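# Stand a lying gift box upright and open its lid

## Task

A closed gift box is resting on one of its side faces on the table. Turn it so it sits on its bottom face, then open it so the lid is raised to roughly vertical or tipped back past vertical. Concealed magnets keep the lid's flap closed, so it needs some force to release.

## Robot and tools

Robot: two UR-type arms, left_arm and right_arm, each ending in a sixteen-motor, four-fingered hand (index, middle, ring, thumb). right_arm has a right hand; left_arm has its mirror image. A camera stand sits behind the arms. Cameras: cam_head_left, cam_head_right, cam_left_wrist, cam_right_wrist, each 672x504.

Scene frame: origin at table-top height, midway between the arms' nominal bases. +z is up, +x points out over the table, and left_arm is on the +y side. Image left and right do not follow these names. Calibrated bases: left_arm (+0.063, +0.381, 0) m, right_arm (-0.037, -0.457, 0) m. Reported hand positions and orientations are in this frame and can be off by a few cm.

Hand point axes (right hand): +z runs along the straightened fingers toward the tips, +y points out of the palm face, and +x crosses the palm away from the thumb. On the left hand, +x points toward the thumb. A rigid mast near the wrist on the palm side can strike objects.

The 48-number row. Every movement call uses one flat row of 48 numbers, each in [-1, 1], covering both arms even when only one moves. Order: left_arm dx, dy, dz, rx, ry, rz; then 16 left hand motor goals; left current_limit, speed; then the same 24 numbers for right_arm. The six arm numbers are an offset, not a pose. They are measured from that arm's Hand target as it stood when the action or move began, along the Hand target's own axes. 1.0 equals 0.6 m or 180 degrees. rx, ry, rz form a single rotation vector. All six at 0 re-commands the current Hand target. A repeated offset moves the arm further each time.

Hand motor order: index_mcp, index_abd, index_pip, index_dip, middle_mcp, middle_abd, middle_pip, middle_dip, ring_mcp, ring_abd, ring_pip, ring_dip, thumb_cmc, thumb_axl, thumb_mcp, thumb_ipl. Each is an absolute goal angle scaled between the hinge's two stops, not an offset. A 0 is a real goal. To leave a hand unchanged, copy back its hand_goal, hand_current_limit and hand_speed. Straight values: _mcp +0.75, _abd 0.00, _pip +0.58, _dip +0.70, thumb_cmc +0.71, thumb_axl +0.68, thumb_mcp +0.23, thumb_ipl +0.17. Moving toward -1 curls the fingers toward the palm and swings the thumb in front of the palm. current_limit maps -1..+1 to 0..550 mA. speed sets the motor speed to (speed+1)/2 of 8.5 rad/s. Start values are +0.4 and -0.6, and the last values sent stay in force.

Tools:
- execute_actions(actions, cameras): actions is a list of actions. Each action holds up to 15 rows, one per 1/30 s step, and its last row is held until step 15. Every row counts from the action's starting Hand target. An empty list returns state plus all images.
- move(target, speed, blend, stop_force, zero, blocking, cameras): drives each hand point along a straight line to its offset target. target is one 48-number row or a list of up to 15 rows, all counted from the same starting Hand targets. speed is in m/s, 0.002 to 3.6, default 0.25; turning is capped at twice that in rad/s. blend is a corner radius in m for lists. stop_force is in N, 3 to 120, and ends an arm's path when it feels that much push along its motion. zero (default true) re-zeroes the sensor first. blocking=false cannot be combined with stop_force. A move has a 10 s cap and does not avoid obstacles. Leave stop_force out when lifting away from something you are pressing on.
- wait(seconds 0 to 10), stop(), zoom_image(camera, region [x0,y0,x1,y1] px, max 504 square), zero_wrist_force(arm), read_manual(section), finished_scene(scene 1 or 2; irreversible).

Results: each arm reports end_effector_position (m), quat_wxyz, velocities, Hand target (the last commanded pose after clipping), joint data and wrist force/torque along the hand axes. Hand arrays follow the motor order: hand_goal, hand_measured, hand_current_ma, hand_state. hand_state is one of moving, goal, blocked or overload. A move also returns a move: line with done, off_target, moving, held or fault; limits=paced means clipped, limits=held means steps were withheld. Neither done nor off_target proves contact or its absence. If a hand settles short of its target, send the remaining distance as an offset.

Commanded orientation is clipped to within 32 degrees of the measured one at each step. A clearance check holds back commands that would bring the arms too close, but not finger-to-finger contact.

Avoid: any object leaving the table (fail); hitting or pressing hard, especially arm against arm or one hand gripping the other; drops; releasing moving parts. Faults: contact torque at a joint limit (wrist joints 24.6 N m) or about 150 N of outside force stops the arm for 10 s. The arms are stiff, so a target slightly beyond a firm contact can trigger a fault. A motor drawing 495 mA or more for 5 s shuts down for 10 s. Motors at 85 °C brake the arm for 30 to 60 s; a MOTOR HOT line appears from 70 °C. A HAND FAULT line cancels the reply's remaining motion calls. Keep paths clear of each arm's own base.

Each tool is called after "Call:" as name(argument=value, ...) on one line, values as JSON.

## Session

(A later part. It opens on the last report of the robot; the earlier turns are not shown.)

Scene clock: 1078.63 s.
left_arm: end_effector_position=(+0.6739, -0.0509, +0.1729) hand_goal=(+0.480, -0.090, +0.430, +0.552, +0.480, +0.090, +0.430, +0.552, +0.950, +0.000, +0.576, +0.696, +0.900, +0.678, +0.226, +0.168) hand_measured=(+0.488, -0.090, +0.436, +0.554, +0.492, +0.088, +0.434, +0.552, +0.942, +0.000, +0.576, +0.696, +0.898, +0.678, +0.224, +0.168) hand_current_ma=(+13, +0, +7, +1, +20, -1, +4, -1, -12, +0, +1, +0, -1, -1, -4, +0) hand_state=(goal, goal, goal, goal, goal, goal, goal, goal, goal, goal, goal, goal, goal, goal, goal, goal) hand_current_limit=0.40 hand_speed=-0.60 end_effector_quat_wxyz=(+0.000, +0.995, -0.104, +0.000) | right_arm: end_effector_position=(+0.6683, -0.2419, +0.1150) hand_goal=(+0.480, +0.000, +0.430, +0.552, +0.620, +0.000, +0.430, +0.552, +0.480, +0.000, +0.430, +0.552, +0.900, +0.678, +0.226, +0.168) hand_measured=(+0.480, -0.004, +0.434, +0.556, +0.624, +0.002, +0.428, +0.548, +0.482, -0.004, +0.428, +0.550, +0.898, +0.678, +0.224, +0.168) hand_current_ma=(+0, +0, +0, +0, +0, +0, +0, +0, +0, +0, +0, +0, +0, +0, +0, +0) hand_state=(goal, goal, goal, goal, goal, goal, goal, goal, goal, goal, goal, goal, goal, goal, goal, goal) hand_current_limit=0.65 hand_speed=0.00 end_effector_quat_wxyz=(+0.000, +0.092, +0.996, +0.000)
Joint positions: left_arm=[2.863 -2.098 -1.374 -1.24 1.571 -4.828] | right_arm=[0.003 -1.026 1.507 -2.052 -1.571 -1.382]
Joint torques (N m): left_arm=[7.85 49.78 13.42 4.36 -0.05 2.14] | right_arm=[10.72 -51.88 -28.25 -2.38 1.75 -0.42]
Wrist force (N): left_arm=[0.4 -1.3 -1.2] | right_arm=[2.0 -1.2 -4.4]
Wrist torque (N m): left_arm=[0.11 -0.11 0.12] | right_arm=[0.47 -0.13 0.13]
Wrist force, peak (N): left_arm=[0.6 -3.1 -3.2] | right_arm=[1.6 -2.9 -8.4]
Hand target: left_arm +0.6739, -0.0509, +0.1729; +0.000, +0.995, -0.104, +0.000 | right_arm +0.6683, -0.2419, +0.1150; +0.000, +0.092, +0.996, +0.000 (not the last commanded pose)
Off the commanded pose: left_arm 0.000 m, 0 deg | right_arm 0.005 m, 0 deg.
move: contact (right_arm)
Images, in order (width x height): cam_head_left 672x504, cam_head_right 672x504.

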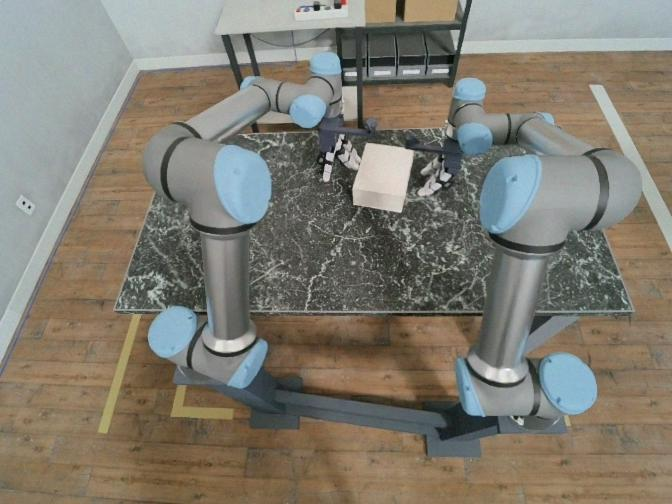

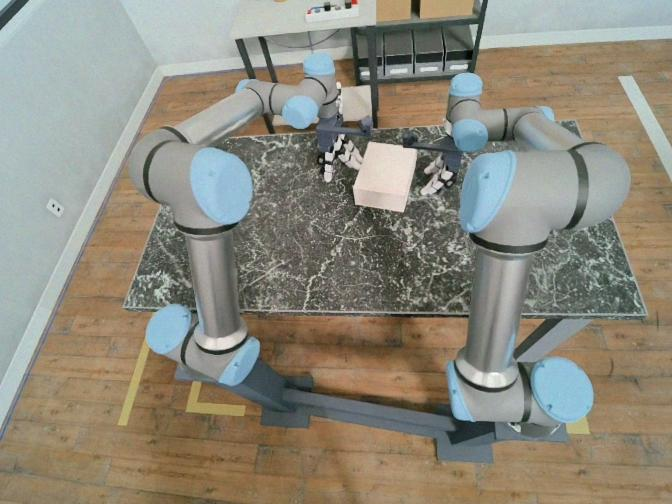

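Call:
move(target=[0,0,0,0,0,0,0.48,-0.09,0.43,0.551,0.48,0.09,0.43,0.551,0.95,0,0.576,0.696,0.9,0.678,0.226,0.168,0.4,-0.6,0,0.03,0.003,0,0,0,0.48,0,0.43,0.551,0.823,0,0.138,0.261,0.48,0,0.43,0.551,0.9,0.678,0.226,0.168,0.65,0], speed=0.08)

Call:
move(target=[0,0,0,0,0,0,0.48,-0.09,0.43,0.551,0.48,0.09,0.43,0.551,0.95,0,0.576,0.696,0.9,0.678,0.226,0.168,0.4,-0.6,0,0.08,0,0,0,0,0.48,0,0.43,0.551,0.823,0,0.138,0.261,0.48,0,0.43,0.551,0.9,0.678,0.226,0.168,0.65,0], speed=0.02, stop_force=12, cameras=["cam_head_right","cam_head_left"])

Call:
zoom_image(camera="cam_head_right", region=[335, 130, 435, 220])

Scene clock: 1102.70 s.
left_arm: end_effector_position=(+0.6739, -0.0509, +0.1729) hand_goal=(+0.480, -0.090, +0.430, +0.552, +0.480, +0.090, +0.430, +0.552, +0.950, +0.000, +0.576, +0.696, +0.900, +0.678, +0.226, +0.168) hand_measured=(+0.488, -0.090, +0.436, +0.554, +0.492, +0.088, +0.434, +0.552, +0.942, +0.000, +0.576, +0.696, +0.898, +0.678, +0.224, +0.168) hand_current_ma=(+13, +0, +7, +1, +20, -1, +4, -1, -12, +0, +1, +0, -1, -1, -4, +0) hand_state=(goal, goal, goal, goal, goal, goal, goal, goal, goal, goal, goal, goal, goal, goal, goal, goal) hand_current_limit=0.40 hand_speed=-0.60 end_effector_quat_wxyz=(+0.000, +0.995, -0.104, +0.000) | right_arm: end_effector_position=(+0.6717, -0.2240, +0.1132) hand_goal=(+0.480, +0.000, +0.430, +0.552, +0.824, +0.000, +0.138, +0.262, +0.480, +0.000, +0.430, +0.552, +0.900, +0.678, +0.226, +0.168) hand_measured=(+0.480, -0.004, +0.434, +0.556, +0.820, +0.002, +0.142, +0.266, +0.482, -0.004, +0.428, +0.550, +0.898, +0.678, +0.224, +0.168) hand_current_ma=(+0, +0, +0, +0, +0, +0, +0, +0, +0, +0, +0, +0, +0, +0, +0, +0) hand_state=(goal, goal, goal, goal, goal, goal, goal, goal, goal, goal, goal, goal, goal, goal, goal, goal) hand_current_limit=0.65 hand_speed=0.00 end_effector_quat_wxyz=(+0.000, +0.092, +0.996, +0.000)
Joint positions: left_arm=[2.863 -2.098 -1.374 -1.24 1.571 -4.828] | right_arm=[0.029 -1.009 1.484 -2.047 -1.571 -1.356]
Joint torques (N m): left_arm=[8.11 48.87 12.53 4.41 1.05 2.09] | right_arm=[-8.99 -55.03 -12.56 -2.36 0.84 -2.47]
Wrist force (N): left_arm=[0.5 -1.3 -1.3] | right_arm=[1.5 0.0 -0.8]
Wrist torque (N m): left_arm=[0.11 -0.13 0.13] | right_arm=[0.17 -0.15 0.14]
Wrist force, peak (N): left_arm=[0.2 -1.6 -1.3] | right_arm=[1.9 -1.4 -4.4]
Hand target: left_arm +0.6739, -0.0509, +0.1729; +0.000, +0.995, -0.104, +0.000 | right_arm +0.6716, -0.2242, +0.1132; +0.000, +0.092, +0.996, +0.000
Off the commanded pose: left_arm 0.000 m, 0 deg | right_arm 0.000 m, 0 deg.
move: done

Scene clock: 1104.97 s.
left_arm: end_effector_position=(+0.6739, -0.0509, +0.1729) hand_goal=(+0.480, -0.090, +0.430, +0.552, +0.480, +0.090, +0.430, +0.552, +0.950, +0.000, +0.576, +0.696, +0.900, +0.678, +0.226, +0.168) hand_measured=(+0.488, -0.092, +0.436, +0.554, +0.492, +0.088, +0.434, +0.552, +0.942, +0.000, +0.576, +0.696, +0.898, +0.678, +0.224, +0.168) hand_current_ma=(+13, -1, +7, +1, +20, -2, +4, -1, -12, +0, +1, +0, -1, -1, -4, +0) hand_state=(goal, goal, goal, goal, goal, goal, goal, goal, goal, goal, goal, goal, goal, goal, goal, goal) hand_current_limit=0.40 hand_speed=-0.60 end_effector_quat_wxyz=(+0.000, +0.995, -0.104, +0.000) | right_arm: end_effector_position=(+0.6761, -0.2008, +0.1133) hand_goal=(+0.480, +0.000, +0.430, +0.552, +0.824, +0.000, +0.138, +0.262, +0.480, +0.000, +0.430, +0.552, +0.900, +0.678, +0.226, +0.168) hand_measured=(+0.518, -0.004, +0.418, +0.522, +0.820, +0.002, +0.142, +0.266, +0.488, -0.002, +0.428, +0.550, +0.898, +0.678, +0.224, +0.168) hand_current_ma=(+31, +0, -4, -19, +0, +0, +0, +0, +2, +0, +0, +0, +0, +0, +0, +0) hand_state=(blocked, goal, goal, blocked, goal, goal, goal, goal, goal, goal, goal, goal, goal, goal, goal, goal) hand_current_limit=0.65 hand_speed=0.00 end_effector_quat_wxyz=(+0.000, +0.092, +0.996, +0.000)
Joint positions: left_arm=[2.863 -2.098 -1.374 -1.24 1.571 -4.828] | right_arm=[0.063 -0.988 1.449 -2.033 -1.571 -1.322]
Joint torques (N m): left_arm=[4.44 46.64 14.68 4.38 0.76 2.15] | right_arm=[-4.98 -49.33 -8.66 -2.77 3.26 -2.19]
Wrist force (N): left_arm=[-0.4 -2.3 -1.8] | right_arm=[1.8 -6.4 -9.6]
Wrist torque (N m): left_arm=[0.20 -0.15 0.11] | right_arm=[0.89 -0.44 0.49]
Wrist force, peak (N): left_arm=[-0.3 -2.8 -2.2] | right_arm=[2.2 -14.4 -19.7]
Hand target: left_arm +0.6739, -0.0509, +0.1729; +0.000, +0.995, -0.104, +0.000 | right_arm +0.6761, -0.2008, +0.1133; +0.000, +0.092, +0.996, +0.000 (not the last commanded pose)
Off the commanded pose: left_arm 0.000 m, 0 deg | right_arm 0.024 m, 0 deg.
move: contact (right_arm)
Images, in order (width x height): cam_head_left 672x504, cam_head_right 672x504.

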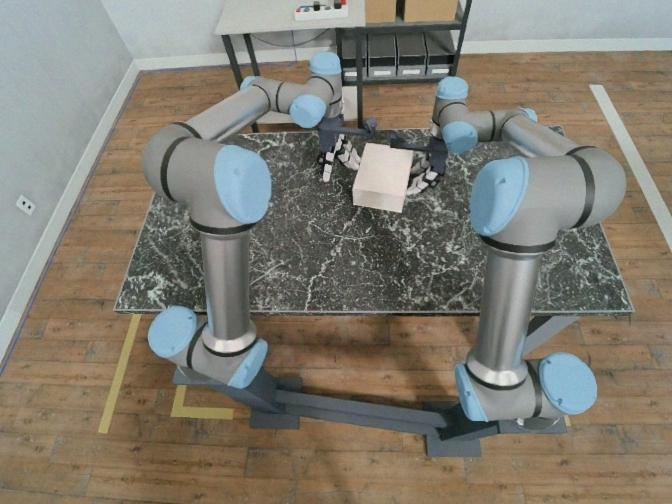

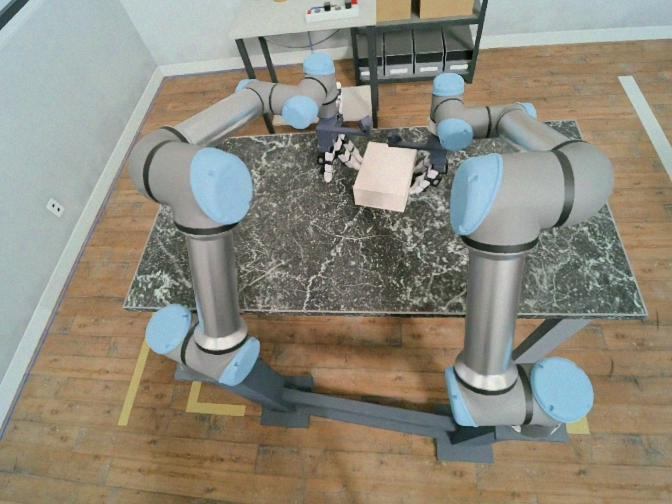

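Scaled by 5.040.

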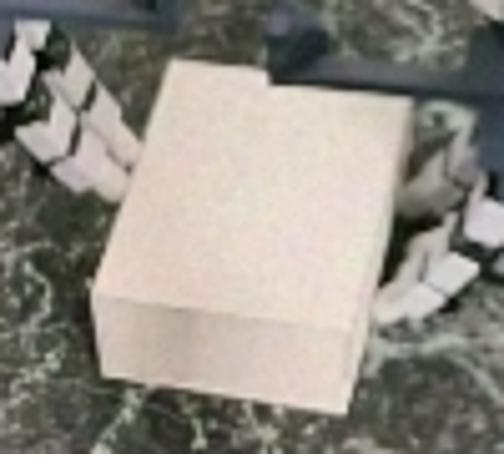

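Call:
move(target=[0,0,0,0,0,0,0.48,-0.09,0.43,0.551,0.48,0.09,0.43,0.551,0.95,0,0.576,0.696,0.9,0.678,0.226,0.168,0.5,-0.6,0,0.007,0,0,0,0.014,0.48,0,0.43,0.551,0.823,0,0.138,0.261,0.48,0,0.43,0.551,0.9,0.678,0.226,0.168,0.65,0], speed=0.02)

Call:
move(target=[0,0,0,0,0,0,0.45,-0.09,0.43,0.551,0.45,0.09,0.43,0.551,0.95,0,0.576,0.696,0.9,0.678,0.226,0.168,0.5,-0.6,0,0,0,0,0,0,0.38,0,0.43,0.551,0.5,0,0.43,0.551,0.38,0,0.43,0.551,0.9,0.678,0.226,0.168,0.65,-0.6])

Scene clock: 1118.20 s.
left_arm: end_effector_position=(+0.6739, -0.0509, +0.1729) hand_goal=(+0.480, -0.090, +0.430, +0.552, +0.480, +0.090, +0.430, +0.552, +0.950, +0.000, +0.576, +0.696, +0.900, +0.678, +0.226, +0.168) hand_measured=(+0.490, -0.092, +0.436, +0.554, +0.492, +0.088, +0.434, +0.550, +0.942, +0.000, +0.576, +0.696, +0.898, +0.678, +0.224, +0.168) hand_current_ma=(+16, -2, +7, +1, +25, -3, +4, -3, -12, +0, +1, +0, -1, -1, -4, +0) hand_state=(goal, goal, goal, goal, goal, goal, goal, goal, goal, goal, goal, goal, goal, goal, goal, goal) hand_current_limit=0.50 hand_speed=-0.60 end_effector_quat_wxyz=(+0.000, +0.995, -0.104, +0.000) | right_arm: end_effector_position=(+0.6769, -0.1966, +0.1134) hand_goal=(+0.480, +0.000, +0.430, +0.552, +0.824, +0.000, +0.138, +0.262, +0.480, +0.000, +0.430, +0.552, +0.900, +0.678, +0.226, +0.168) hand_measured=(+0.536, -0.002, +0.414, +0.506, +0.822, +0.002, +0.142, +0.266, +0.548, -0.002, +0.404, +0.496, +0.898, +0.678, +0.224, +0.168) hand_current_ma=(+63, +0, -5, -40, +0, +0, +0, +0, +95, +0, -14, -61, +0, +0, +0, +0) hand_state=(blocked, goal, goal, blocked, goal, goal, goal, goal, blocked, goal, blocked, blocked, goal, goal, goal, goal) hand_current_limit=0.65 hand_speed=0.00 end_effector_quat_wxyz=(+0.000, +0.114, +0.993, +0.000)
Joint positions: left_arm=[2.863 -2.098 -1.374 -1.24 1.571 -4.828] | right_arm=[0.072 -0.99 1.453 -2.034 -1.571 -1.269]
Joint torques (N m): left_arm=[-8.44 36.8 16.33 4.05 -1.08 1.76] | right_arm=[23.42 -22.97 2.32 -1.6 5.65 -2.07]
Wrist force (N): left_arm=[-0.6 -4.3 -3.8] | right_arm=[1.1 -31.2 -40.9]
Wrist torque (N m): left_arm=[0.31 -0.17 0.12] | right_arm=[3.36 0.89 -0.68]
Wrist force, peak (N): left_arm=[-0.5 -4.7 -4.2] | right_arm=[1.1 -31.5 -40.8]
Hand target: left_arm +0.6739, -0.0509, +0.1729; +0.000, +0.995, -0.104, +0.000 | right_arm +0.6768, -0.1966, +0.1133; +0.000, +0.114, +0.993, +0.000
Off the commanded pose: left_arm 0.000 m, 0 deg | right_arm 0.000 m, 0 deg.
move: done

Scene clock: 1118.70 s.
left_arm: end_effector_position=(+0.6739, -0.0509, +0.1729) hand_goal=(+0.450, -0.090, +0.430, +0.552, +0.450, +0.090, +0.430, +0.552, +0.950, +0.000, +0.576, +0.696, +0.900, +0.678, +0.226, +0.168) hand_measured=(+0.486, -0.092, +0.436, +0.554, +0.492, +0.088, +0.434, +0.550, +0.942, +0.000, +0.576, +0.696, +0.898, +0.678, +0.224, +0.168) hand_current_ma=(+98, -2, +10, +1, +114, -3, +5, -3, -12, +0, +1, +0, -1, -1, -4, +0) hand_state=(blocked, goal, goal, goal, blocked, goal, goal, goal, goal, goal, goal, goal, goal, goal, goal, goal) hand_current_limit=0.50 hand_speed=-0.60 end_effector_quat_wxyz=(+0.000, +0.995, -0.104, +0.000) | right_arm: end_effector_position=(+0.6768, -0.1966, +0.1134) hand_goal=(+0.380, +0.000, +0.430, +0.552, +0.500, +0.000, +0.430, +0.552, +0.380, +0.000, +0.430, +0.552, +0.900, +0.678, +0.226, +0.168) hand_measured=(+0.532, -0.002, +0.414, +0.506, +0.524, +0.002, +0.430, +0.548, +0.548, +0.000, +0.404, +0.496, +0.898, +0.678, +0.224, +0.168) hand_current_ma=(+418, +0, -5, -40, +14, +0, +0, +0, +454, +0, -14, -61, +0, +0, +0, +0) hand_state=(blocked, goal, goal, blocked, blocked, goal, goal, goal, blocked, goal, blocked, blocked, goal, goal, goal, goal) hand_current_limit=0.65 hand_speed=-0.60 end_effector_quat_wxyz=(+0.000, +0.114, +0.993, +0.000)
Joint positions: left_arm=[2.863 -2.098 -1.374 -1.24 1.571 -4.828] | right_arm=[0.072 -0.99 1.453 -2.034 -1.571 -1.269]
Joint torques (N m): left_arm=[-8.83 37.94 15.16 3.74 -2.38 1.82] | right_arm=[17.89 -12.55 1.47 -0.81 7.23 -2.22]
Wrist force (N): left_arm=[-0.5 -5.7 -4.2] | right_arm=[1.2 -34.0 -42.1]
Wrist torque (N m): left_arm=[0.42 -0.19 0.13] | right_arm=[3.61 0.89 -0.64]
Wrist force, peak (N): left_arm=[-0.2 -5.9 -4.4] | right_arm=[1.2 -34.0 -42.1]
Hand target: left_arm +0.6739, -0.0509, +0.1729; +0.000, +0.995, -0.104, +0.000 | right_arm +0.6768, -0.1966, +0.1133; +0.000, +0.114, +0.993, +0.000
Off the commanded pose: left_arm 0.000 m, 0 deg | right_arm 0.000 m, 0 deg.
move: done

Call:
move(target=[0,0,0,0,0,0,0.45,-0.09,0.43,0.551,0.45,0.09,0.43,0.551,0.95,0,0.576,0.696,0.9,0.678,0.226,0.168,0.5,-0.6,0,0,0,0,0,0,0.38,0,0.43,0.551,0.54,0,0.18,0.188,0.38,0,0.43,0.551,0.9,0.678,0.226,0.168,0.65,-0.9], cameras=["cam_head_right","cam_head_left"])

Call:
zoom_image(camera="cam_head_right", region=[335, 130, 435, 220])

Scene clock: 1134.73 s.
left_arm: end_effector_position=(+0.6739, -0.0509, +0.1729) hand_goal=(+0.450, -0.090, +0.430, +0.552, +0.450, +0.090, +0.430, +0.552, +0.950, +0.000, +0.576, +0.696, +0.900, +0.678, +0.226, +0.168) hand_measured=(+0.486, -0.094, +0.438, +0.554, +0.492, +0.086, +0.436, +0.548, +0.942, +0.000, +0.576, +0.696, +0.898, +0.678, +0.224, +0.168) hand_current_ma=(+98, -4, +14, +1, +114, -4, +8, -5, -12, +0, +1, +0, -1, -1, -4, +0) hand_state=(blocked, goal, goal, goal, blocked, goal, goal, goal, goal, goal, goal, goal, goal, goal, goal, goal) hand_current_limit=0.50 hand_speed=-0.60 end_effector_quat_wxyz=(+0.000, +0.995, -0.104, +0.000) | right_arm: end_effector_position=(+0.6768, -0.1966, +0.1133) hand_goal=(+0.380, +0.000, +0.430, +0.552, +0.540, +0.000, +0.180, +0.188, +0.380, +0.000, +0.430, +0.552, +0.900, +0.678, +0.226, +0.168) hand_measured=(+0.528, +0.000, +0.418, +0.506, +0.636, +0.002, +0.296, +0.290, +0.544, +0.000, +0.404, +0.496, +0.898, +0.678, +0.224, +0.168) hand_current_ma=(+391, +0, -4, -40, +174, +0, +222, +179, +454, +0, -14, -61, +0, +0, +0, +0) hand_state=(blocked, goal, goal, blocked, blocked, goal, blocked, blocked, blocked, goal, blocked, blocked, goal, goal, goal, goal) hand_current_limit=0.65 hand_speed=-0.90 end_effector_quat_wxyz=(+0.000, +0.114, +0.993, +0.000)
Joint positions: left_arm=[2.863 -2.098 -1.374 -1.24 1.571 -4.828] | right_arm=[0.072 -0.99 1.453 -2.034 -1.571 -1.269]
Joint torques (N m): left_arm=[-12.17 37.53 15.04 1.29 -2.44 1.74] | right_arm=[10.74 -32 -4.92 -0.82 6.26 -2.01]
Wrist force (N): left_arm=[-0.9 -10.7 -9.0] | right_arm=[1.2 -32.9 -32.2]
Wrist torque (N m): left_arm=[0.80 -0.18 0.13] | right_arm=[3.38 0.61 -0.60]
Wrist force, peak (N): left_arm=[-0.6 -11.2 -9.2] | right_arm=[1.1 -33.7 -42.3]
Hand target: left_arm +0.6739, -0.0509, +0.1729; +0.000, +0.995, -0.104, +0.000 | right_arm +0.6768, -0.1966, +0.1133; +0.000, +0.114, +0.993, +0.000
Off the commanded pose: left_arm 0.000 m, 0 deg | right_arm 0.000 m, 0 deg.
move: done
Images, in order (width x height): cam_head_left 672x504, cam_head_right 672x504.

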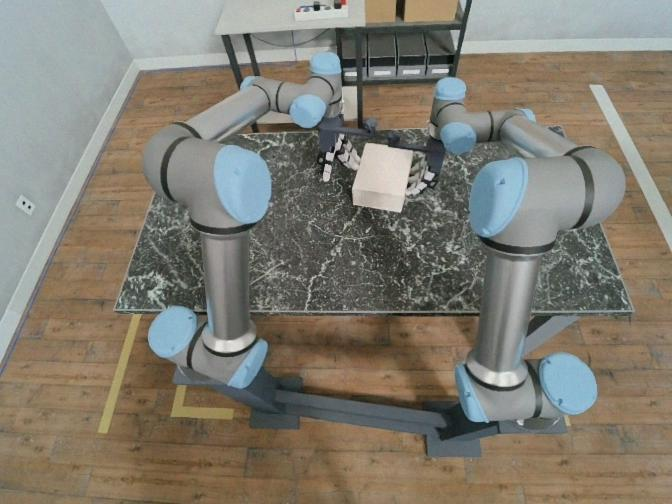

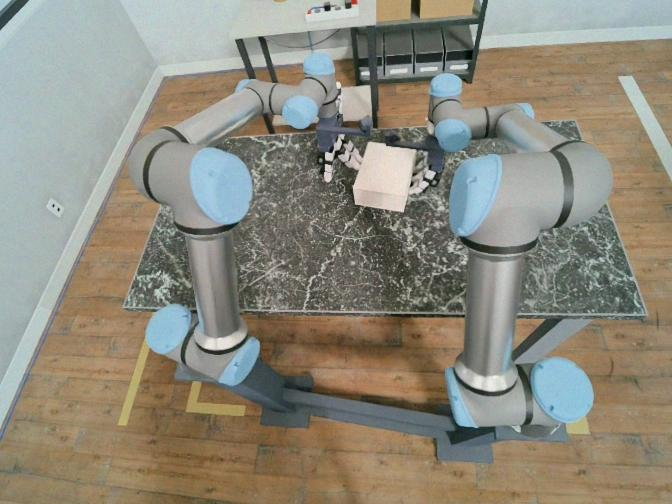

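Scaled by 5.040.

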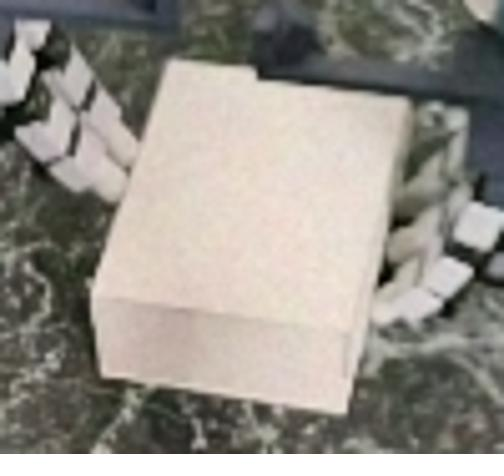

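Call:
move(target=[0,0,0,0,0,0,0.45,-0.09,0.43,0.551,0.45,0.09,0.43,0.551,0.95,0,0.576,0.696,0.9,0.678,0.226,0.168,0.5,-0.6,0,0,0,0,0,0,0.38,0,0.43,0.551,0.54,0,-0.1,-0.05,0.38,0,0.43,0.551,0.9,0.678,0.226,0.168,0.75,-0.9], cameras=["cam_head_right","cam_head_left"])

Call:
zoom_image(camera="cam_head_right", region=[335, 130, 435, 220])

Scene clock: 1147.97 s.
left_arm: end_effector_position=(+0.6739, -0.0509, +0.1729) hand_goal=(+0.450, -0.090, +0.430, +0.552, +0.450, +0.090, +0.430, +0.552, +0.950, +0.000, +0.576, +0.696, +0.900, +0.678, +0.226, +0.168) hand_measured=(+0.486, -0.094, +0.438, +0.554, +0.492, +0.086, +0.436, +0.548, +0.942, +0.000, +0.576, +0.696, +0.898, +0.678, +0.224, +0.168) hand_current_ma=(+98, -4, +14, +1, +114, -4, +8, -5, -12, +0, +1, +0, -1, -1, -4, +0) hand_state=(blocked, goal, goal, goal, blocked, goal, goal, goal, goal, goal, goal, goal, goal, goal, goal, goal) hand_current_limit=0.50 hand_speed=-0.60 end_effector_quat_wxyz=(+0.000, +0.995, -0.104, +0.000) | right_arm: end_effector_position=(+0.6768, -0.1966, +0.1133) hand_goal=(+0.380, +0.000, +0.430, +0.552, +0.540, +0.000, -0.100, -0.050, +0.380, +0.000, +0.430, +0.552, +0.900, +0.678, +0.226, +0.168) hand_measured=(+0.526, +0.000, +0.418, +0.506, +0.674, +0.002, +0.268, +0.110, +0.544, +0.000, +0.404, +0.496, +0.898, +0.678, +0.224, +0.168) hand_current_ma=(+389, +0, -4, -40, +326, +0, +481, +415, +473, +0, -14, -61, +0, +0, +0, +0) hand_state=(blocked, goal, goal, blocked, blocked, goal, blocked, blocked, blocked, goal, blocked, blocked, goal, goal, goal, goal) hand_current_limit=0.75 hand_speed=-0.90 end_effector_quat_wxyz=(+0.000, +0.114, +0.993, +0.000)
Joint positions: left_arm=[2.863 -2.098 -1.374 -1.24 1.571 -4.828] | right_arm=[0.072 -0.99 1.453 -2.034 -1.571 -1.269]
Joint torques (N m): left_arm=[-11.34 37.52 16.83 0.43 -2.58 1.62] | right_arm=[13.6 -33.94 -11.14 -2.27 7.19 -1.76]
Wrist force (N): left_arm=[-0.5 -10.6 -8.9] | right_arm=[1.1 -33.5 -29.3]
Wrist torque (N m): left_arm=[0.80 -0.24 0.17] | right_arm=[3.39 0.53 -0.62]
Wrist force, peak (N): left_arm=[-0.7 -10.9 -9.6] | right_arm=[1.4 -33.1 -32.4]
Hand target: left_arm +0.6739, -0.0509, +0.1729; +0.000, +0.995, -0.104, +0.000 | right_arm +0.6768, -0.1966, +0.1133; +0.000, +0.114, +0.993, +0.000
Off the commanded pose: left_arm 0.000 m, 0 deg | right_arm 0.000 m, 0 deg.
move: done
Images, in order (width x height): cam_head_left 672x504, cam_head_right 672x504.

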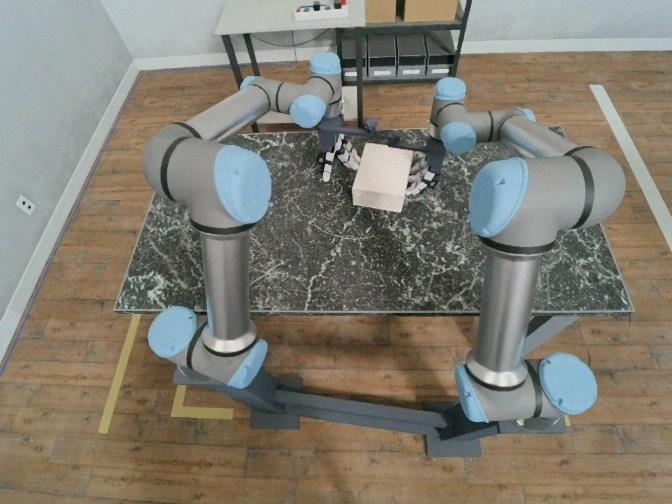

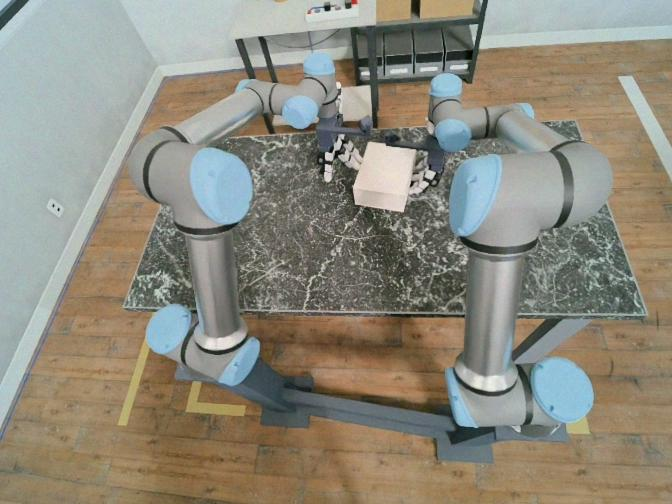

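Scaled by 5.040.

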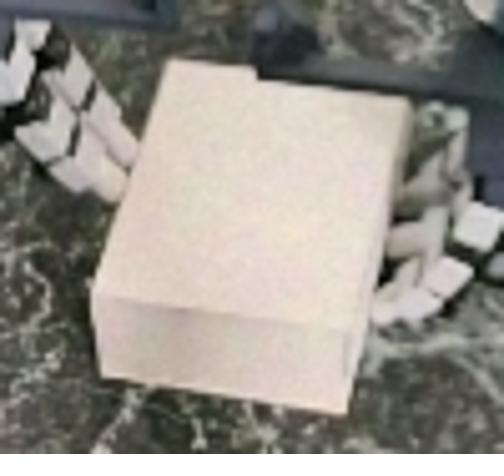

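Call:
move(target=[0,0,0,0,0,0,0.45,-0.09,0.43,0.551,0.45,0.09,0.43,0.551,0.95,0,0.576,0.696,0.9,0.678,0.226,0.168,0.5,-0.6,0,0,0,0,0,0,0.38,0,0.43,0.551,0.7,0,-0.1,-0.05,0.38,0,0.43,0.551,0.9,0.678,0.226,0.168,0.78,-0.9], cameras=["cam_head_right"])

Call:
zoom_image(camera="cam_head_right", region=[335, 130, 435, 220])

Scene clock: 1168.23 s.
left_arm: end_effector_position=(+0.6739, -0.0509, +0.1729) hand_goal=(+0.450, -0.090, +0.430, +0.552, +0.450, +0.090, +0.430, +0.552, +0.950, +0.000, +0.576, +0.696, +0.900, +0.678, +0.226, +0.168) hand_measured=(+0.486, -0.094, +0.438, +0.554, +0.492, +0.086, +0.436, +0.548, +0.942, +0.000, +0.576, +0.696, +0.898, +0.678, +0.224, +0.168) hand_current_ma=(+98, -4, +14, +1, +114, -4, +8, -5, -12, +0, +1, +0, -1, -1, -4, +0) hand_state=(blocked, goal, goal, goal, blocked, goal, goal, goal, goal, goal, goal, goal, goal, goal, goal, goal) hand_current_limit=0.50 hand_speed=-0.60 end_effector_quat_wxyz=(+0.000, +0.995, -0.104, +0.000) | right_arm: end_effector_position=(+0.6768, -0.1966, +0.1133) hand_goal=(+0.380, +0.000, +0.430, +0.552, +0.700, +0.000, -0.100, -0.050, +0.380, +0.000, +0.430, +0.552, +0.900, +0.678, +0.226, +0.168) hand_measured=(+0.526, +0.000, +0.418, +0.506, +0.786, +0.002, +0.034, +0.030, +0.544, +0.000, +0.404, +0.496, +0.898, +0.678, +0.224, +0.168) hand_current_ma=(+389, +0, -3, -40, +145, +0, +296, +112, +473, +0, -14, -61, +0, +0, +0, +0) hand_state=(blocked, goal, goal, blocked, blocked, goal, blocked, blocked, blocked, goal, blocked, blocked, goal, goal, goal, goal) hand_current_limit=0.78 hand_speed=-0.90 end_effector_quat_wxyz=(+0.000, +0.114, +0.993, +0.000)
Joint positions: left_arm=[2.863 -2.098 -1.374 -1.24 1.571 -4.828] | right_arm=[0.072 -0.99 1.453 -2.034 -1.571 -1.269]
Joint torques (N m): left_arm=[-10.98 37 16.9 0.44 -2.43 1.46] | right_arm=[16.36 -32.72 -17.33 -2.3 8.36 -1.66]
Wrist force (N): left_arm=[-0.5 -10.8 -9.3] | right_arm=[1.0 -32.9 -31.9]
Wrist torque (N m): left_arm=[0.82 -0.24 0.17] | right_arm=[3.35 0.61 -0.62]
Wrist force, peak (N): left_arm=[-0.9 -11.1 -9.4] | right_arm=[1.1 -32.4 -32.9]
Hand target: left_arm +0.6739, -0.0509, +0.1729; +0.000, +0.995, -0.104, +0.000 | right_arm +0.6768, -0.1966, +0.1133; +0.000, +0.114, +0.993, +0.000
Off the commanded pose: left_arm 0.000 m, 0 deg | right_arm 0.000 m, 0 deg.
move: done
Images, in order (width x height): cam_head_right 672x504.

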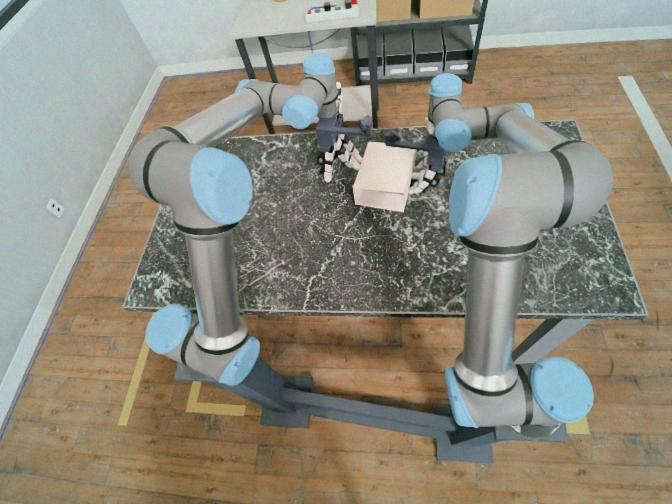

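Scaled by 5.040.

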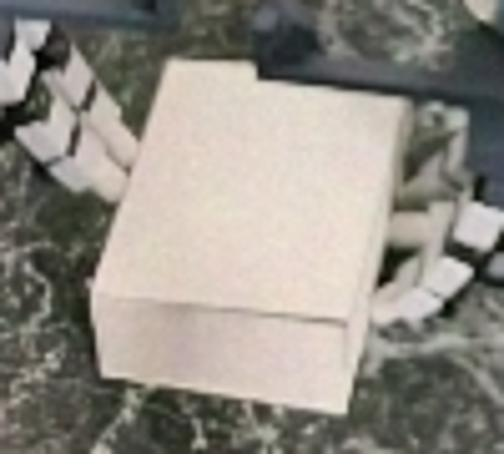

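Call:
move(target=[0,0,0,0,0,0,0.45,-0.09,0.43,0.551,0.45,0.09,0.43,0.551,0.95,0,0.576,0.696,0.9,0.678,0.226,0.168,0.5,-0.6,0,0,0,0,0,0,0.38,0,0.43,0.551,0.8,0,-0.35,-0.15,0.38,0,0.43,0.551,0.9,0.678,0.226,0.168,0.78,-0.9], cameras=["cam_head_right"])

Call:
zoom_image(camera="cam_head_right", region=[335, 130, 435, 220])

Scene clock: 1179.67 s.
left_arm: end_effector_position=(+0.6739, -0.0509, +0.1729) hand_goal=(+0.450, -0.090, +0.430, +0.552, +0.450, +0.090, +0.430, +0.552, +0.950, +0.000, +0.576, +0.696, +0.900, +0.678, +0.226, +0.168) hand_measured=(+0.486, -0.094, +0.438, +0.554, +0.492, +0.086, +0.436, +0.548, +0.942, +0.000, +0.576, +0.696, +0.898, +0.678, +0.224, +0.168) hand_current_ma=(+98, -4, +14, +1, +114, -4, +8, -5, -12, +0, +1, +0, -1, -1, -4, +0) hand_state=(blocked, goal, goal, goal, blocked, goal, goal, goal, goal, goal, goal, goal, goal, goal, goal, goal) hand_current_limit=0.50 hand_speed=-0.60 end_effector_quat_wxyz=(+0.000, +0.995, -0.104, +0.000) | right_arm: end_effector_position=(+0.6768, -0.1966, +0.1133) hand_goal=(+0.380, +0.000, +0.430, +0.552, +0.800, +0.000, -0.350, -0.150, +0.380, +0.000, +0.430, +0.552, +0.900, +0.678, +0.226, +0.168) hand_measured=(+0.526, +0.000, +0.418, +0.506, +0.872, +0.002, -0.232, -0.096, +0.544, +0.000, +0.404, +0.496, +0.898, +0.678, +0.224, +0.168) hand_current_ma=(+389, +0, -3, -40, +102, +0, +232, +57, +473, +0, -14, -61, +0, +0, +0, +0) hand_state=(blocked, goal, goal, blocked, blocked, goal, blocked, blocked, blocked, goal, blocked, blocked, goal, goal, goal, goal) hand_current_limit=0.78 hand_speed=-0.90 end_effector_quat_wxyz=(+0.000, +0.114, +0.993, +0.000)
Joint positions: left_arm=[2.863 -2.098 -1.374 -1.24 1.571 -4.828] | right_arm=[0.072 -0.99 1.453 -2.034 -1.571 -1.269]
Joint torques (N m): left_arm=[-10.62 36.72 17.33 0.52 -2.5 1.42] | right_arm=[18.57 -31 -17.24 -2.35 6.33 -1.55]
Wrist force (N): left_arm=[-0.6 -11.0 -9.3] | right_arm=[0.6 -32.7 -32.1]
Wrist torque (N m): left_arm=[0.78 -0.22 0.16] | right_arm=[3.25 0.64 -0.64]
Wrist force, peak (N): left_arm=[-0.7 -11.0 -9.3] | right_arm=[1.1 -31.8 -33.7]
Hand target: left_arm +0.6739, -0.0509, +0.1729; +0.000, +0.995, -0.104, +0.000 | right_arm +0.6768, -0.1966, +0.1133; +0.000, +0.114, +0.993, +0.000
Off the commanded pose: left_arm 0.000 m, 0 deg | right_arm 0.000 m, 0 deg.
move: done
Images, in order (width x height): cam_head_right 672x504.

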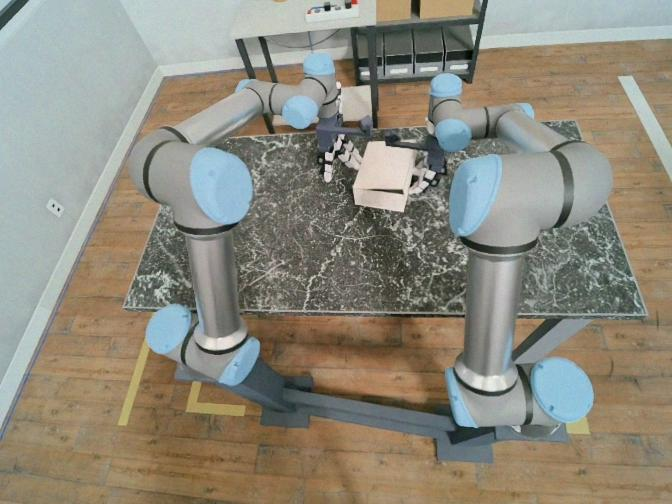

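Scaled by 5.040.

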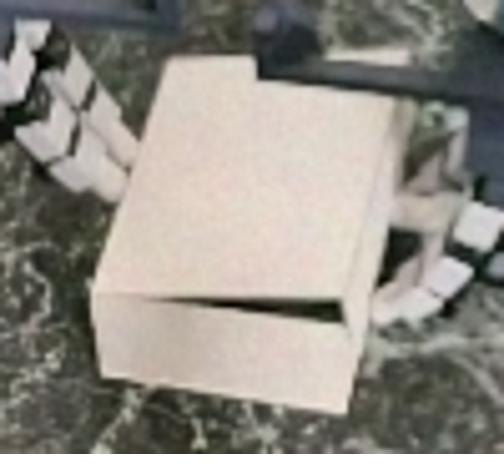

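Call:
move(target=[0,0,0,0,0,0,0.45,-0.09,0.43,0.551,0.45,0.09,0.43,0.551,0.95,0,0.576,0.696,0.9,0.678,0.226,0.168,0.5,-0.6,0,0,0,0,0,0,0.65,0,0.43,0.551,0.84,0,-0.5,-0.2,0.65,0,0.43,0.551,0.9,0.678,0.226,0.168,0.78,-0.85])

Call:
move(target=[0,0,0,0,0,0,0.45,-0.09,0.43,0.551,0.45,0.09,0.43,0.551,0.95,0,0.576,0.696,0.9,0.678,0.226,0.168,0.5,-0.6,0,0,-0.05,0,0,0,0.65,0,0.43,0.551,0.84,0,-0.5,-0.2,0.65,0,0.43,0.551,0.9,0.678,0.226,0.168,0.78,-0.85], speed=0.04, cameras=["cam_head_right","cam_head_left"])

Call:
zoom_image(camera="cam_head_right", region=[335, 130, 435, 220])

Scene clock: 1215.57 s.
left_arm: end_effector_position=(+0.6739, -0.0509, +0.1729) hand_goal=(+0.450, -0.090, +0.430, +0.552, +0.450, +0.090, +0.430, +0.552, +0.950, +0.000, +0.576, +0.696, +0.900, +0.678, +0.226, +0.168) hand_measured=(+0.486, -0.092, +0.438, +0.554, +0.492, +0.086, +0.436, +0.548, +0.942, +0.000, +0.576, +0.696, +0.898, +0.678, +0.224, +0.168) hand_current_ma=(+97, -2, +14, +1, +114, -3, +9, -5, -12, +0, +1, +0, -1, -1, -4, +0) hand_state=(blocked, goal, goal, goal, blocked, goal, goal, goal, goal, goal, goal, goal, goal, goal, goal, goal) hand_current_limit=0.50 hand_speed=-0.60 end_effector_quat_wxyz=(+0.000, +0.995, -0.104, +0.000) | right_arm: end_effector_position=(+0.6768, -0.1965, +0.1132) hand_goal=(+0.650, +0.000, +0.430, +0.552, +0.840, +0.000, -0.500, -0.200, +0.650, +0.000, +0.430, +0.552, +0.900, +0.678, +0.226, +0.168) hand_measured=(+0.598, +0.002, +0.416, +0.544, +0.898, +0.002, -0.442, -0.178, +0.598, +0.002, +0.418, +0.546, +0.898, +0.678, +0.224, +0.168) hand_current_ma=(-56, +0, -4, -1, +70, +0, +62, +11, -58, +0, -3, -1, +0, +0, +0, +0) hand_state=(blocked, goal, goal, goal, blocked, goal, blocked, blocked, blocked, goal, goal, goal, goal, goal, goal, goal) hand_current_limit=0.78 hand_speed=-0.85 end_effector_quat_wxyz=(+0.000, +0.114, +0.993, +0.000)
Joint positions: left_arm=[2.863 -2.098 -1.374 -1.24 1.571 -4.828] | right_arm=[0.072 -0.99 1.453 -2.034 -1.571 -1.269]
Joint torques (N m): left_arm=[-10.92 36.96 18.25 0.55 -2.66 1.46] | right_arm=[-1.06 -55.33 -20.31 -2.99 -1.58 -1.22]
Wrist force (N): left_arm=[0.1 -4.9 -3.6] | right_arm=[2.8 -2.2 -0.4]
Wrist torque (N m): left_arm=[0.39 -0.14 0.13] | right_arm=[-0.06 -0.41 0.30]
Wrist force, peak (N): left_arm=[-0.7 -11.1 -9.3] | right_arm=[0.7 -33.0 -32.2]
Hand target: left_arm +0.6739, -0.0509, +0.1729; +0.000, +0.995, -0.104, +0.000 | right_arm +0.6768, -0.1966, +0.1133; +0.000, +0.114, +0.993, +0.000
Off the commanded pose: left_arm 0.000 m, 0 deg | right_arm 0.000 m, 0 deg.
move: done

Scene clock: 1216.63 s.
left_arm: end_effector_position=(+0.6739, -0.0509, +0.1729) hand_goal=(+0.450, -0.090, +0.430, +0.552, +0.450, +0.090, +0.430, +0.552, +0.950, +0.000, +0.576, +0.696, +0.900, +0.678, +0.226, +0.168) hand_measured=(+0.458, -0.092, +0.436, +0.556, +0.458, +0.088, +0.436, +0.556, +0.942, +0.000, +0.576, +0.696, +0.898, +0.678, +0.224, +0.168) hand_current_ma=(+15, -1, +8, +4, +12, -2, +7, +3, -12, +0, +1, +0, -1, -1, -4, +0) hand_state=(goal, goal, goal, goal, goal, goal, goal, goal, goal, goal, goal, goal, goal, goal, goal, goal) hand_current_limit=0.50 hand_speed=-0.60 end_effector_quat_wxyz=(+0.000, +0.995, -0.104, +0.000) | right_arm: end_effector_position=(+0.6769, -0.1966, +0.1435) hand_goal=(+0.650, +0.000, +0.430, +0.552, +0.840, +0.000, -0.500, -0.200, +0.650, +0.000, +0.430, +0.552, +0.900, +0.678, +0.226, +0.168) hand_measured=(+0.648, +0.002, +0.428, +0.550, +0.852, +0.002, -0.488, -0.196, +0.648, +0.002, +0.428, +0.550, +0.898, +0.678, +0.224, +0.168) hand_current_ma=(+0, +0, +0, +0, +4, +0, +3, +1, +0, +0, +0, +0, +0, +0, +0, +0) hand_state=(goal, goal, goal, goal, goal, goal, goal, goal, goal, goal, goal, goal, goal, goal, goal, goal) hand_current_limit=0.78 hand_speed=-0.85 end_effector_quat_wxyz=(+0.001, +0.114, +0.993, +0.000)
Joint positions: left_arm=[2.863 -2.098 -1.374 -1.24 1.571 -4.828] | right_arm=[0.072 -1.02 1.418 -1.969 -1.571 -1.269]
Joint torques (N m): left_arm=[-8.77 37.21 18.95 1.36 -1.58 1.27] | right_arm=[-8.37 -36.37 -13.63 -3.74 1.77 -0.37]
Wrist force (N): left_arm=[0.4 -0.1 0.0] | right_arm=[2.9 -1.1 -0.5]
Wrist torque (N m): left_arm=[0.03 -0.08 0.10] | right_arm=[0.07 -0.38 0.29]
Wrist force, peak (N): left_arm=[0.0 -4.7 -3.6] | right_arm=[2.5 -3.7 1.2]
Hand target: left_arm +0.6739, -0.0509, +0.1729; +0.000, +0.995, -0.104, +0.000 | right_arm +0.6768, -0.1966, +0.1433; +0.000, +0.114, +0.993, +0.000
Off the commanded pose: left_arm 0.000 m, 0 deg | right_arm 0.000 m, 0 deg.
move: done
Images, in order (width x height): cam_head_left 672x504, cam_head_right 672x504.

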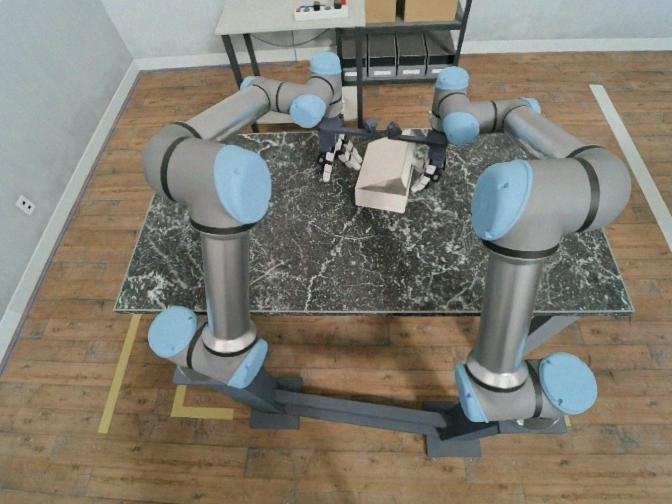

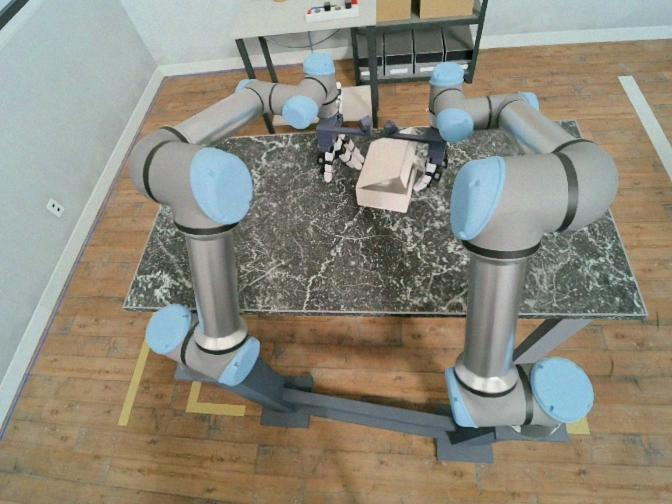

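Scaled by 5.040.

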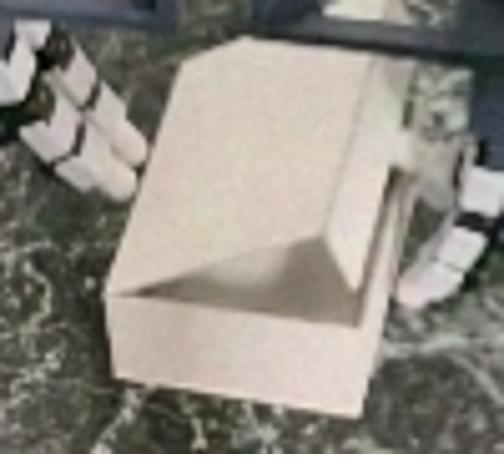

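Call:
move(target=[[0,0,0,0,0,0,0.45,-0.09,0.43,0.551,0.45,0.09,0.43,0.551,0.95,0,0.576,0.696,0.9,0.678,0.226,0.168,0.5,-0.6,0,0.031,-0.083,0,0,0,0.65,0,0.43,0.551,0.84,0,-0.5,-0.2,0.65,0,0.43,0.551,0.9,0.678,0.226,0.168,0.78,-0.85],[0,0,0,0,0,0,0.45,-0.09,0.43,0.551,0.45,0.09,0.43,0.551,0.95,0,0.576,0.696,0.9,0.678,0.226,0.168,0.5,-0.6,0,0.082,-0.153,0,0,0,0.65,0,0.43,0.551,0.84,0,-0.5,-0.2,0.65,0,0.43,0.551,0.9,0.678,0.226,0.168,0.78,-0.85],[0,0,0,0,0,0,0.45,-0.09,0.43,0.551,0.45,0.09,0.43,0.551,0.95,0,0.576,0.696,0.9,0.678,0.226,0.168,0.5,-0.6,0,0.1425,-0.199,0,0,0,0.65,0,0.43,0.551,0.84,0,-0.5,-0.2,0.65,0,0.43,0.551,0.9,0.678,0.226,0.168,0.78,-0.85]], speed=0.07, blend=[0.02,0.02,0], cameras=["cam_head_right","cam_head_left"])

Call:
zoom_image(camera="cam_head_right", region=[315, 110, 445, 220])

Scene clock: 1242.47 s.
left_arm: end_effector_position=(+0.6739, -0.0509, +0.1729) hand_goal=(+0.450, -0.090, +0.430, +0.552, +0.450, +0.090, +0.430, +0.552, +0.950, +0.000, +0.576, +0.696, +0.900, +0.678, +0.226, +0.168) hand_measured=(+0.494, -0.092, +0.450, +0.556, +0.494, +0.088, +0.454, +0.556, +0.942, +0.000, +0.576, +0.696, +0.898, +0.678, +0.224, +0.168) hand_current_ma=(+126, -1, +42, +3, +126, -1, +49, +5, -12, +0, +1, +0, -1, -1, -4, +0) hand_state=(blocked, goal, blocked, goal, blocked, goal, blocked, goal, goal, goal, goal, goal, goal, goal, goal, goal) hand_current_limit=0.50 hand_speed=-0.60 end_effector_quat_wxyz=(+0.000, +0.995, -0.104, +0.000) | right_arm: end_effector_position=(+0.6849, -0.1613, +0.2173) hand_goal=(+0.650, +0.000, +0.430, +0.552, +0.840, +0.000, -0.500, -0.200, +0.650, +0.000, +0.430, +0.552, +0.900, +0.678, +0.226, +0.168) hand_measured=(+0.708, +0.002, +0.466, +0.570, +0.846, +0.002, -0.494, -0.198, +0.714, +0.002, +0.462, +0.570, +0.898, +0.678, +0.224, +0.168) hand_current_ma=(+69, +0, +25, +8, +1, +0, +1, +0, +83, +0, +21, +7, +0, +0, +0, +0) hand_state=(blocked, goal, blocked, goal, goal, goal, goal, goal, blocked, goal, blocked, goal, goal, goal, goal, goal) hand_current_limit=0.78 hand_speed=-0.85 end_effector_quat_wxyz=(+0.001, +0.114, +0.993, +0.000)
Joint positions: left_arm=[2.863 -2.098 -1.374 -1.24 1.571 -4.828] | right_arm=[0.122 -1.032 1.239 -1.779 -1.571 -1.22]
Joint torques (N m): left_arm=[0.34 36.36 20.05 3.82 -1.4 1.17] | right_arm=[1.39 -46.6 -14.46 -4.24 0.91 0.34]
Wrist force (N): left_arm=[0.2 -6.4 -2.8] | right_arm=[2.8 -7.2 -1.2]
Wrist torque (N m): left_arm=[0.47 -0.10 0.12] | right_arm=[0.58 -0.47 0.10]
Wrist force, peak (N): left_arm=[0.3 -8.8 -3.7] | right_arm=[2.6 -7.5 -1.2]
Hand target: left_arm +0.6739, -0.0509, +0.1729; +0.000, +0.995, -0.104, +0.000 | right_arm +0.6849, -0.1614, +0.2173; +0.001, +0.114, +0.993, +0.000 (not the last commanded pose)
Off the commanded pose: left_arm 0.000 m, 0 deg | right_arm 0.067 m, 0 deg.
move: held (right_arm; a check stopped the path); path passed 1 of 3 targets; limits=held
pose unreachable (right arm): on one or more control steps of this call, first in action 0 (counted from 0), this arm could not follow its commanded pose, so it was not sent that pose on those steps. It may still have moved: this result reports where it is.
cause: moving toward the commanded pose would bring a part of the arm too close to another arm (a part of this arm just beyond joint 6 (wrist 3) and a part of the left arm just beyond its joint 6 (wrist 3), 6 mm apart when this arm was first held).
Images, in order (width x height): cam_head_left 672x504, cam_head_right 672x504.

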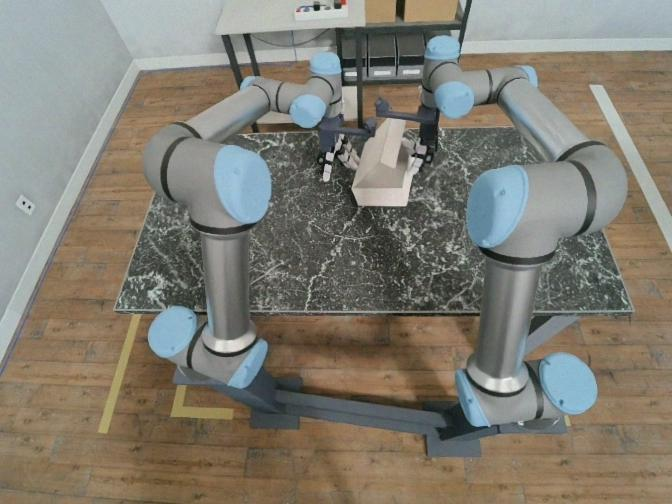

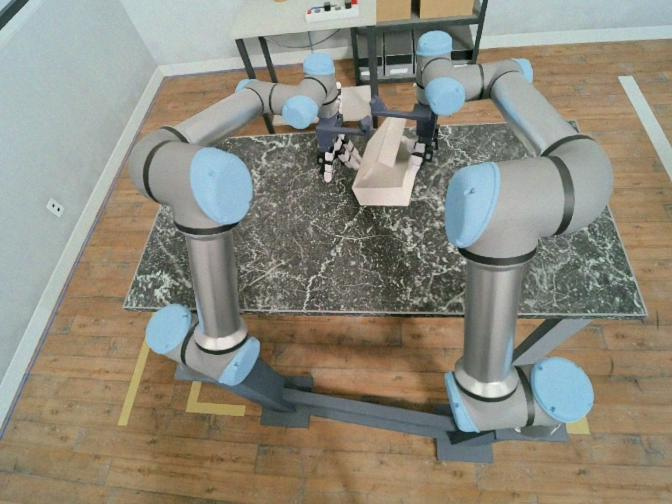

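Scaled by 3.877.

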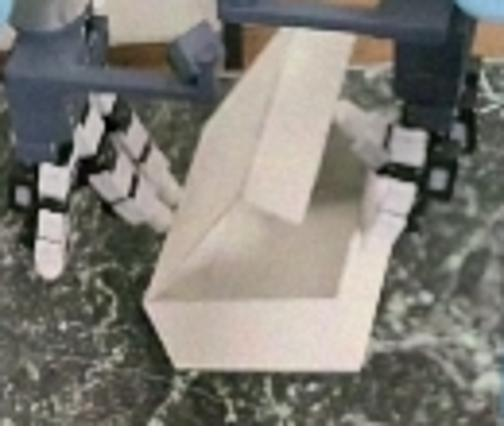

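Call:
move(target=[0,0,0,0,0,0,0.48,-0.09,0.43,0.551,0.48,0.09,0.43,0.551,0.95,0,0.576,0.696,0.9,0.678,0.226,0.168,0.5,-0.6,0,0,0,0,0,0,0.88,0,0.43,0.551,0.84,0,-0.5,-0.2,0.88,0,0.43,0.551,0.9,0.678,0.226,0.168,0.78,-0.7])

Call:
move(target=[0,-0.22,0,0,0,0,0.48,-0.09,0.43,0.551,0.48,0.09,0.43,0.551,0.95,0,0.576,0.696,0.9,0.678,0.226,0.168,0.5,-0.6,0,0,0,0,0,0,0.88,0,0.43,0.551,0.84,0,-0.5,-0.2,0.88,0,0.43,0.551,0.9,0.678,0.226,0.168,0.78,-0.7], speed=0.1, cameras=["cam_head_right"])

Call:
zoom_image(camera="cam_head_right", region=[315, 110, 445, 220])

Scene clock: 1258.23 s.
left_arm: end_effector_position=(+0.6739, -0.0509, +0.1729) hand_goal=(+0.480, -0.090, +0.430, +0.552, +0.480, +0.090, +0.430, +0.552, +0.950, +0.000, +0.576, +0.696, +0.900, +0.678, +0.226, +0.168) hand_measured=(+0.488, -0.092, +0.436, +0.556, +0.486, +0.088, +0.436, +0.554, +0.942, +0.000, +0.576, +0.696, +0.898, +0.678, +0.224, +0.168) hand_current_ma=(+13, -1, +7, +3, +11, -1, +7, +3, -12, +0, +1, +0, -1, -1, -4, +0) hand_state=(goal, goal, goal, goal, goal, goal, goal, goal, goal, goal, goal, goal, goal, goal, goal, goal) hand_current_limit=0.50 hand_speed=-0.60 end_effector_quat_wxyz=(+0.000, +0.995, -0.104, +0.000) | right_arm: end_effector_position=(+0.6849, -0.1614, +0.2173) hand_goal=(+0.880, +0.000, +0.430, +0.552, +0.840, +0.000, -0.500, -0.200, +0.880, +0.000, +0.430, +0.552, +0.900, +0.678, +0.226, +0.168) hand_measured=(+0.874, +0.002, +0.432, +0.556, +0.846, +0.002, -0.498, -0.200, +0.872, +0.002, +0.432, +0.554, +0.898, +0.678, +0.224, +0.168) hand_current_ma=(-1, +0, +0, +0, +1, +0, +0, +0, -1, +0, +0, +0, +0, +0, +0, +0) hand_state=(goal, goal, goal, goal, goal, goal, goal, goal, goal, goal, goal, goal, goal, goal, goal, goal) hand_current_limit=0.78 hand_speed=-0.70 end_effector_quat_wxyz=(+0.001, +0.114, +0.993, +0.000)
Joint positions: left_arm=[2.863 -2.098 -1.374 -1.24 1.571 -4.828] | right_arm=[0.122 -1.032 1.239 -1.779 -1.571 -1.22]
Joint torques (N m): left_arm=[4.62 36.43 19.65 1.44 1.27 1.16] | right_arm=[-5.91 -55.86 -16.33 -3.24 -1.43 -1.89]
Wrist force (N): left_arm=[0.3 0.4 -0.2] | right_arm=[3.0 -1.4 -0.4]
Wrist torque (N m): left_arm=[0.10 -0.07 0.07] | right_arm=[-0.07 -0.37 0.22]
Wrist force, peak (N): left_arm=[0.3 -6.6 -2.9] | right_arm=[2.7 -7.6 -1.4]
Hand target: left_arm +0.6739, -0.0509, +0.1729; +0.000, +0.995, -0.104, +0.000 | right_arm +0.6849, -0.1614, +0.2173; +0.001, +0.114, +0.993, +0.000
Off the commanded pose: left_arm 0.000 m, 0 deg | right_arm 0.000 m, 0 deg.
move: done

Scene clock: 1259.90 s.
left_arm: end_effector_position=(+0.7012, +0.0783, +0.1729) hand_goal=(+0.480, -0.090, +0.430, +0.552, +0.480, +0.090, +0.430, +0.552, +0.950, +0.000, +0.576, +0.696, +0.900, +0.678, +0.226, +0.168) hand_measured=(+0.486, -0.092, +0.436, +0.556, +0.486, +0.088, +0.434, +0.554, +0.942, +0.000, +0.576, +0.696, +0.898, +0.678, +0.224, +0.168) hand_current_ma=(+10, -1, +7, +3, +8, -1, +6, +3, -12, +0, +1, +0, -1, -1, -4, +0) hand_state=(goal, goal, goal, goal, goal, goal, goal, goal, goal, goal, goal, goal, goal, goal, goal, goal) hand_current_limit=0.50 hand_speed=-0.60 end_effector_quat_wxyz=(+0.000, +0.995, -0.104, +0.000) | right_arm: end_effector_position=(+0.6849, -0.1614, +0.2173) hand_goal=(+0.880, +0.000, +0.430, +0.552, +0.840, +0.000, -0.500, -0.200, +0.880, +0.000, +0.430, +0.552, +0.900, +0.678, +0.226, +0.168) hand_measured=(+0.874, +0.002, +0.432, +0.556, +0.846, +0.002, -0.498, -0.200, +0.872, +0.002, +0.432, +0.554, +0.898, +0.678, +0.224, +0.168) hand_current_ma=(-1, +0, +0, +0, +1, +0, +0, +0, -1, +0, +0, +0, +0, +0, +0, +0) hand_state=(goal, goal, goal, goal, goal, goal, goal, goal, goal, goal, goal, goal, goal, goal, goal, goal) hand_current_limit=0.78 hand_speed=-0.70 end_effector_quat_wxyz=(+0.001, +0.114, +0.993, +0.000)
Joint positions: left_arm=[3.06 -2.034 -1.473 -1.205 1.571 -4.63] | right_arm=[0.122 -1.032 1.239 -1.779 -1.571 -1.22]
Joint torques (N m): left_arm=[-9.58 32.9 24.95 2.29 -1.38 -1.91] | right_arm=[-5.85 -54.73 -16.63 -1.92 -1.67 -1.93]
Wrist force (N): left_arm=[0.5 0.5 0.1] | right_arm=[3.2 -1.5 -0.2]
Wrist torque (N m): left_arm=[0.10 -0.07 0.14] | right_arm=[-0.10 -0.40 0.24]
Wrist force, peak (N): left_arm=[0.4 1.3 0.4] | right_arm=[3.4 -1.8 -0.6]
Hand target: left_arm +0.7012, +0.0783, +0.1729; +0.000, +0.995, -0.104, +0.000 | right_arm +0.6849, -0.1614, +0.2173; +0.001, +0.114, +0.993, +0.000
Off the commanded pose: left_arm 0.000 m, 0 deg | right_arm 0.000 m, 0 deg.
move: done
Images, in order (width x height): cam_head_right 672x504.

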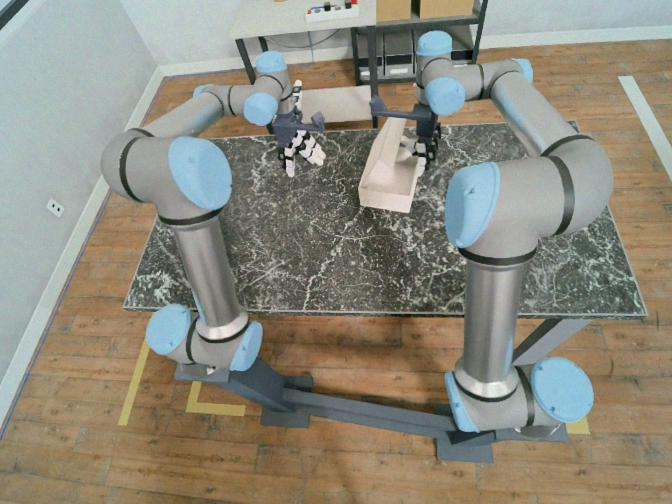

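Scaled by 3.877.

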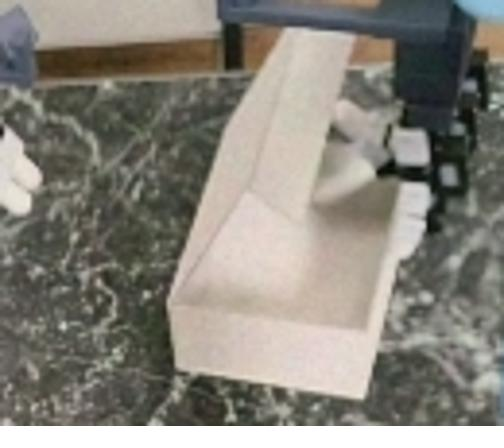

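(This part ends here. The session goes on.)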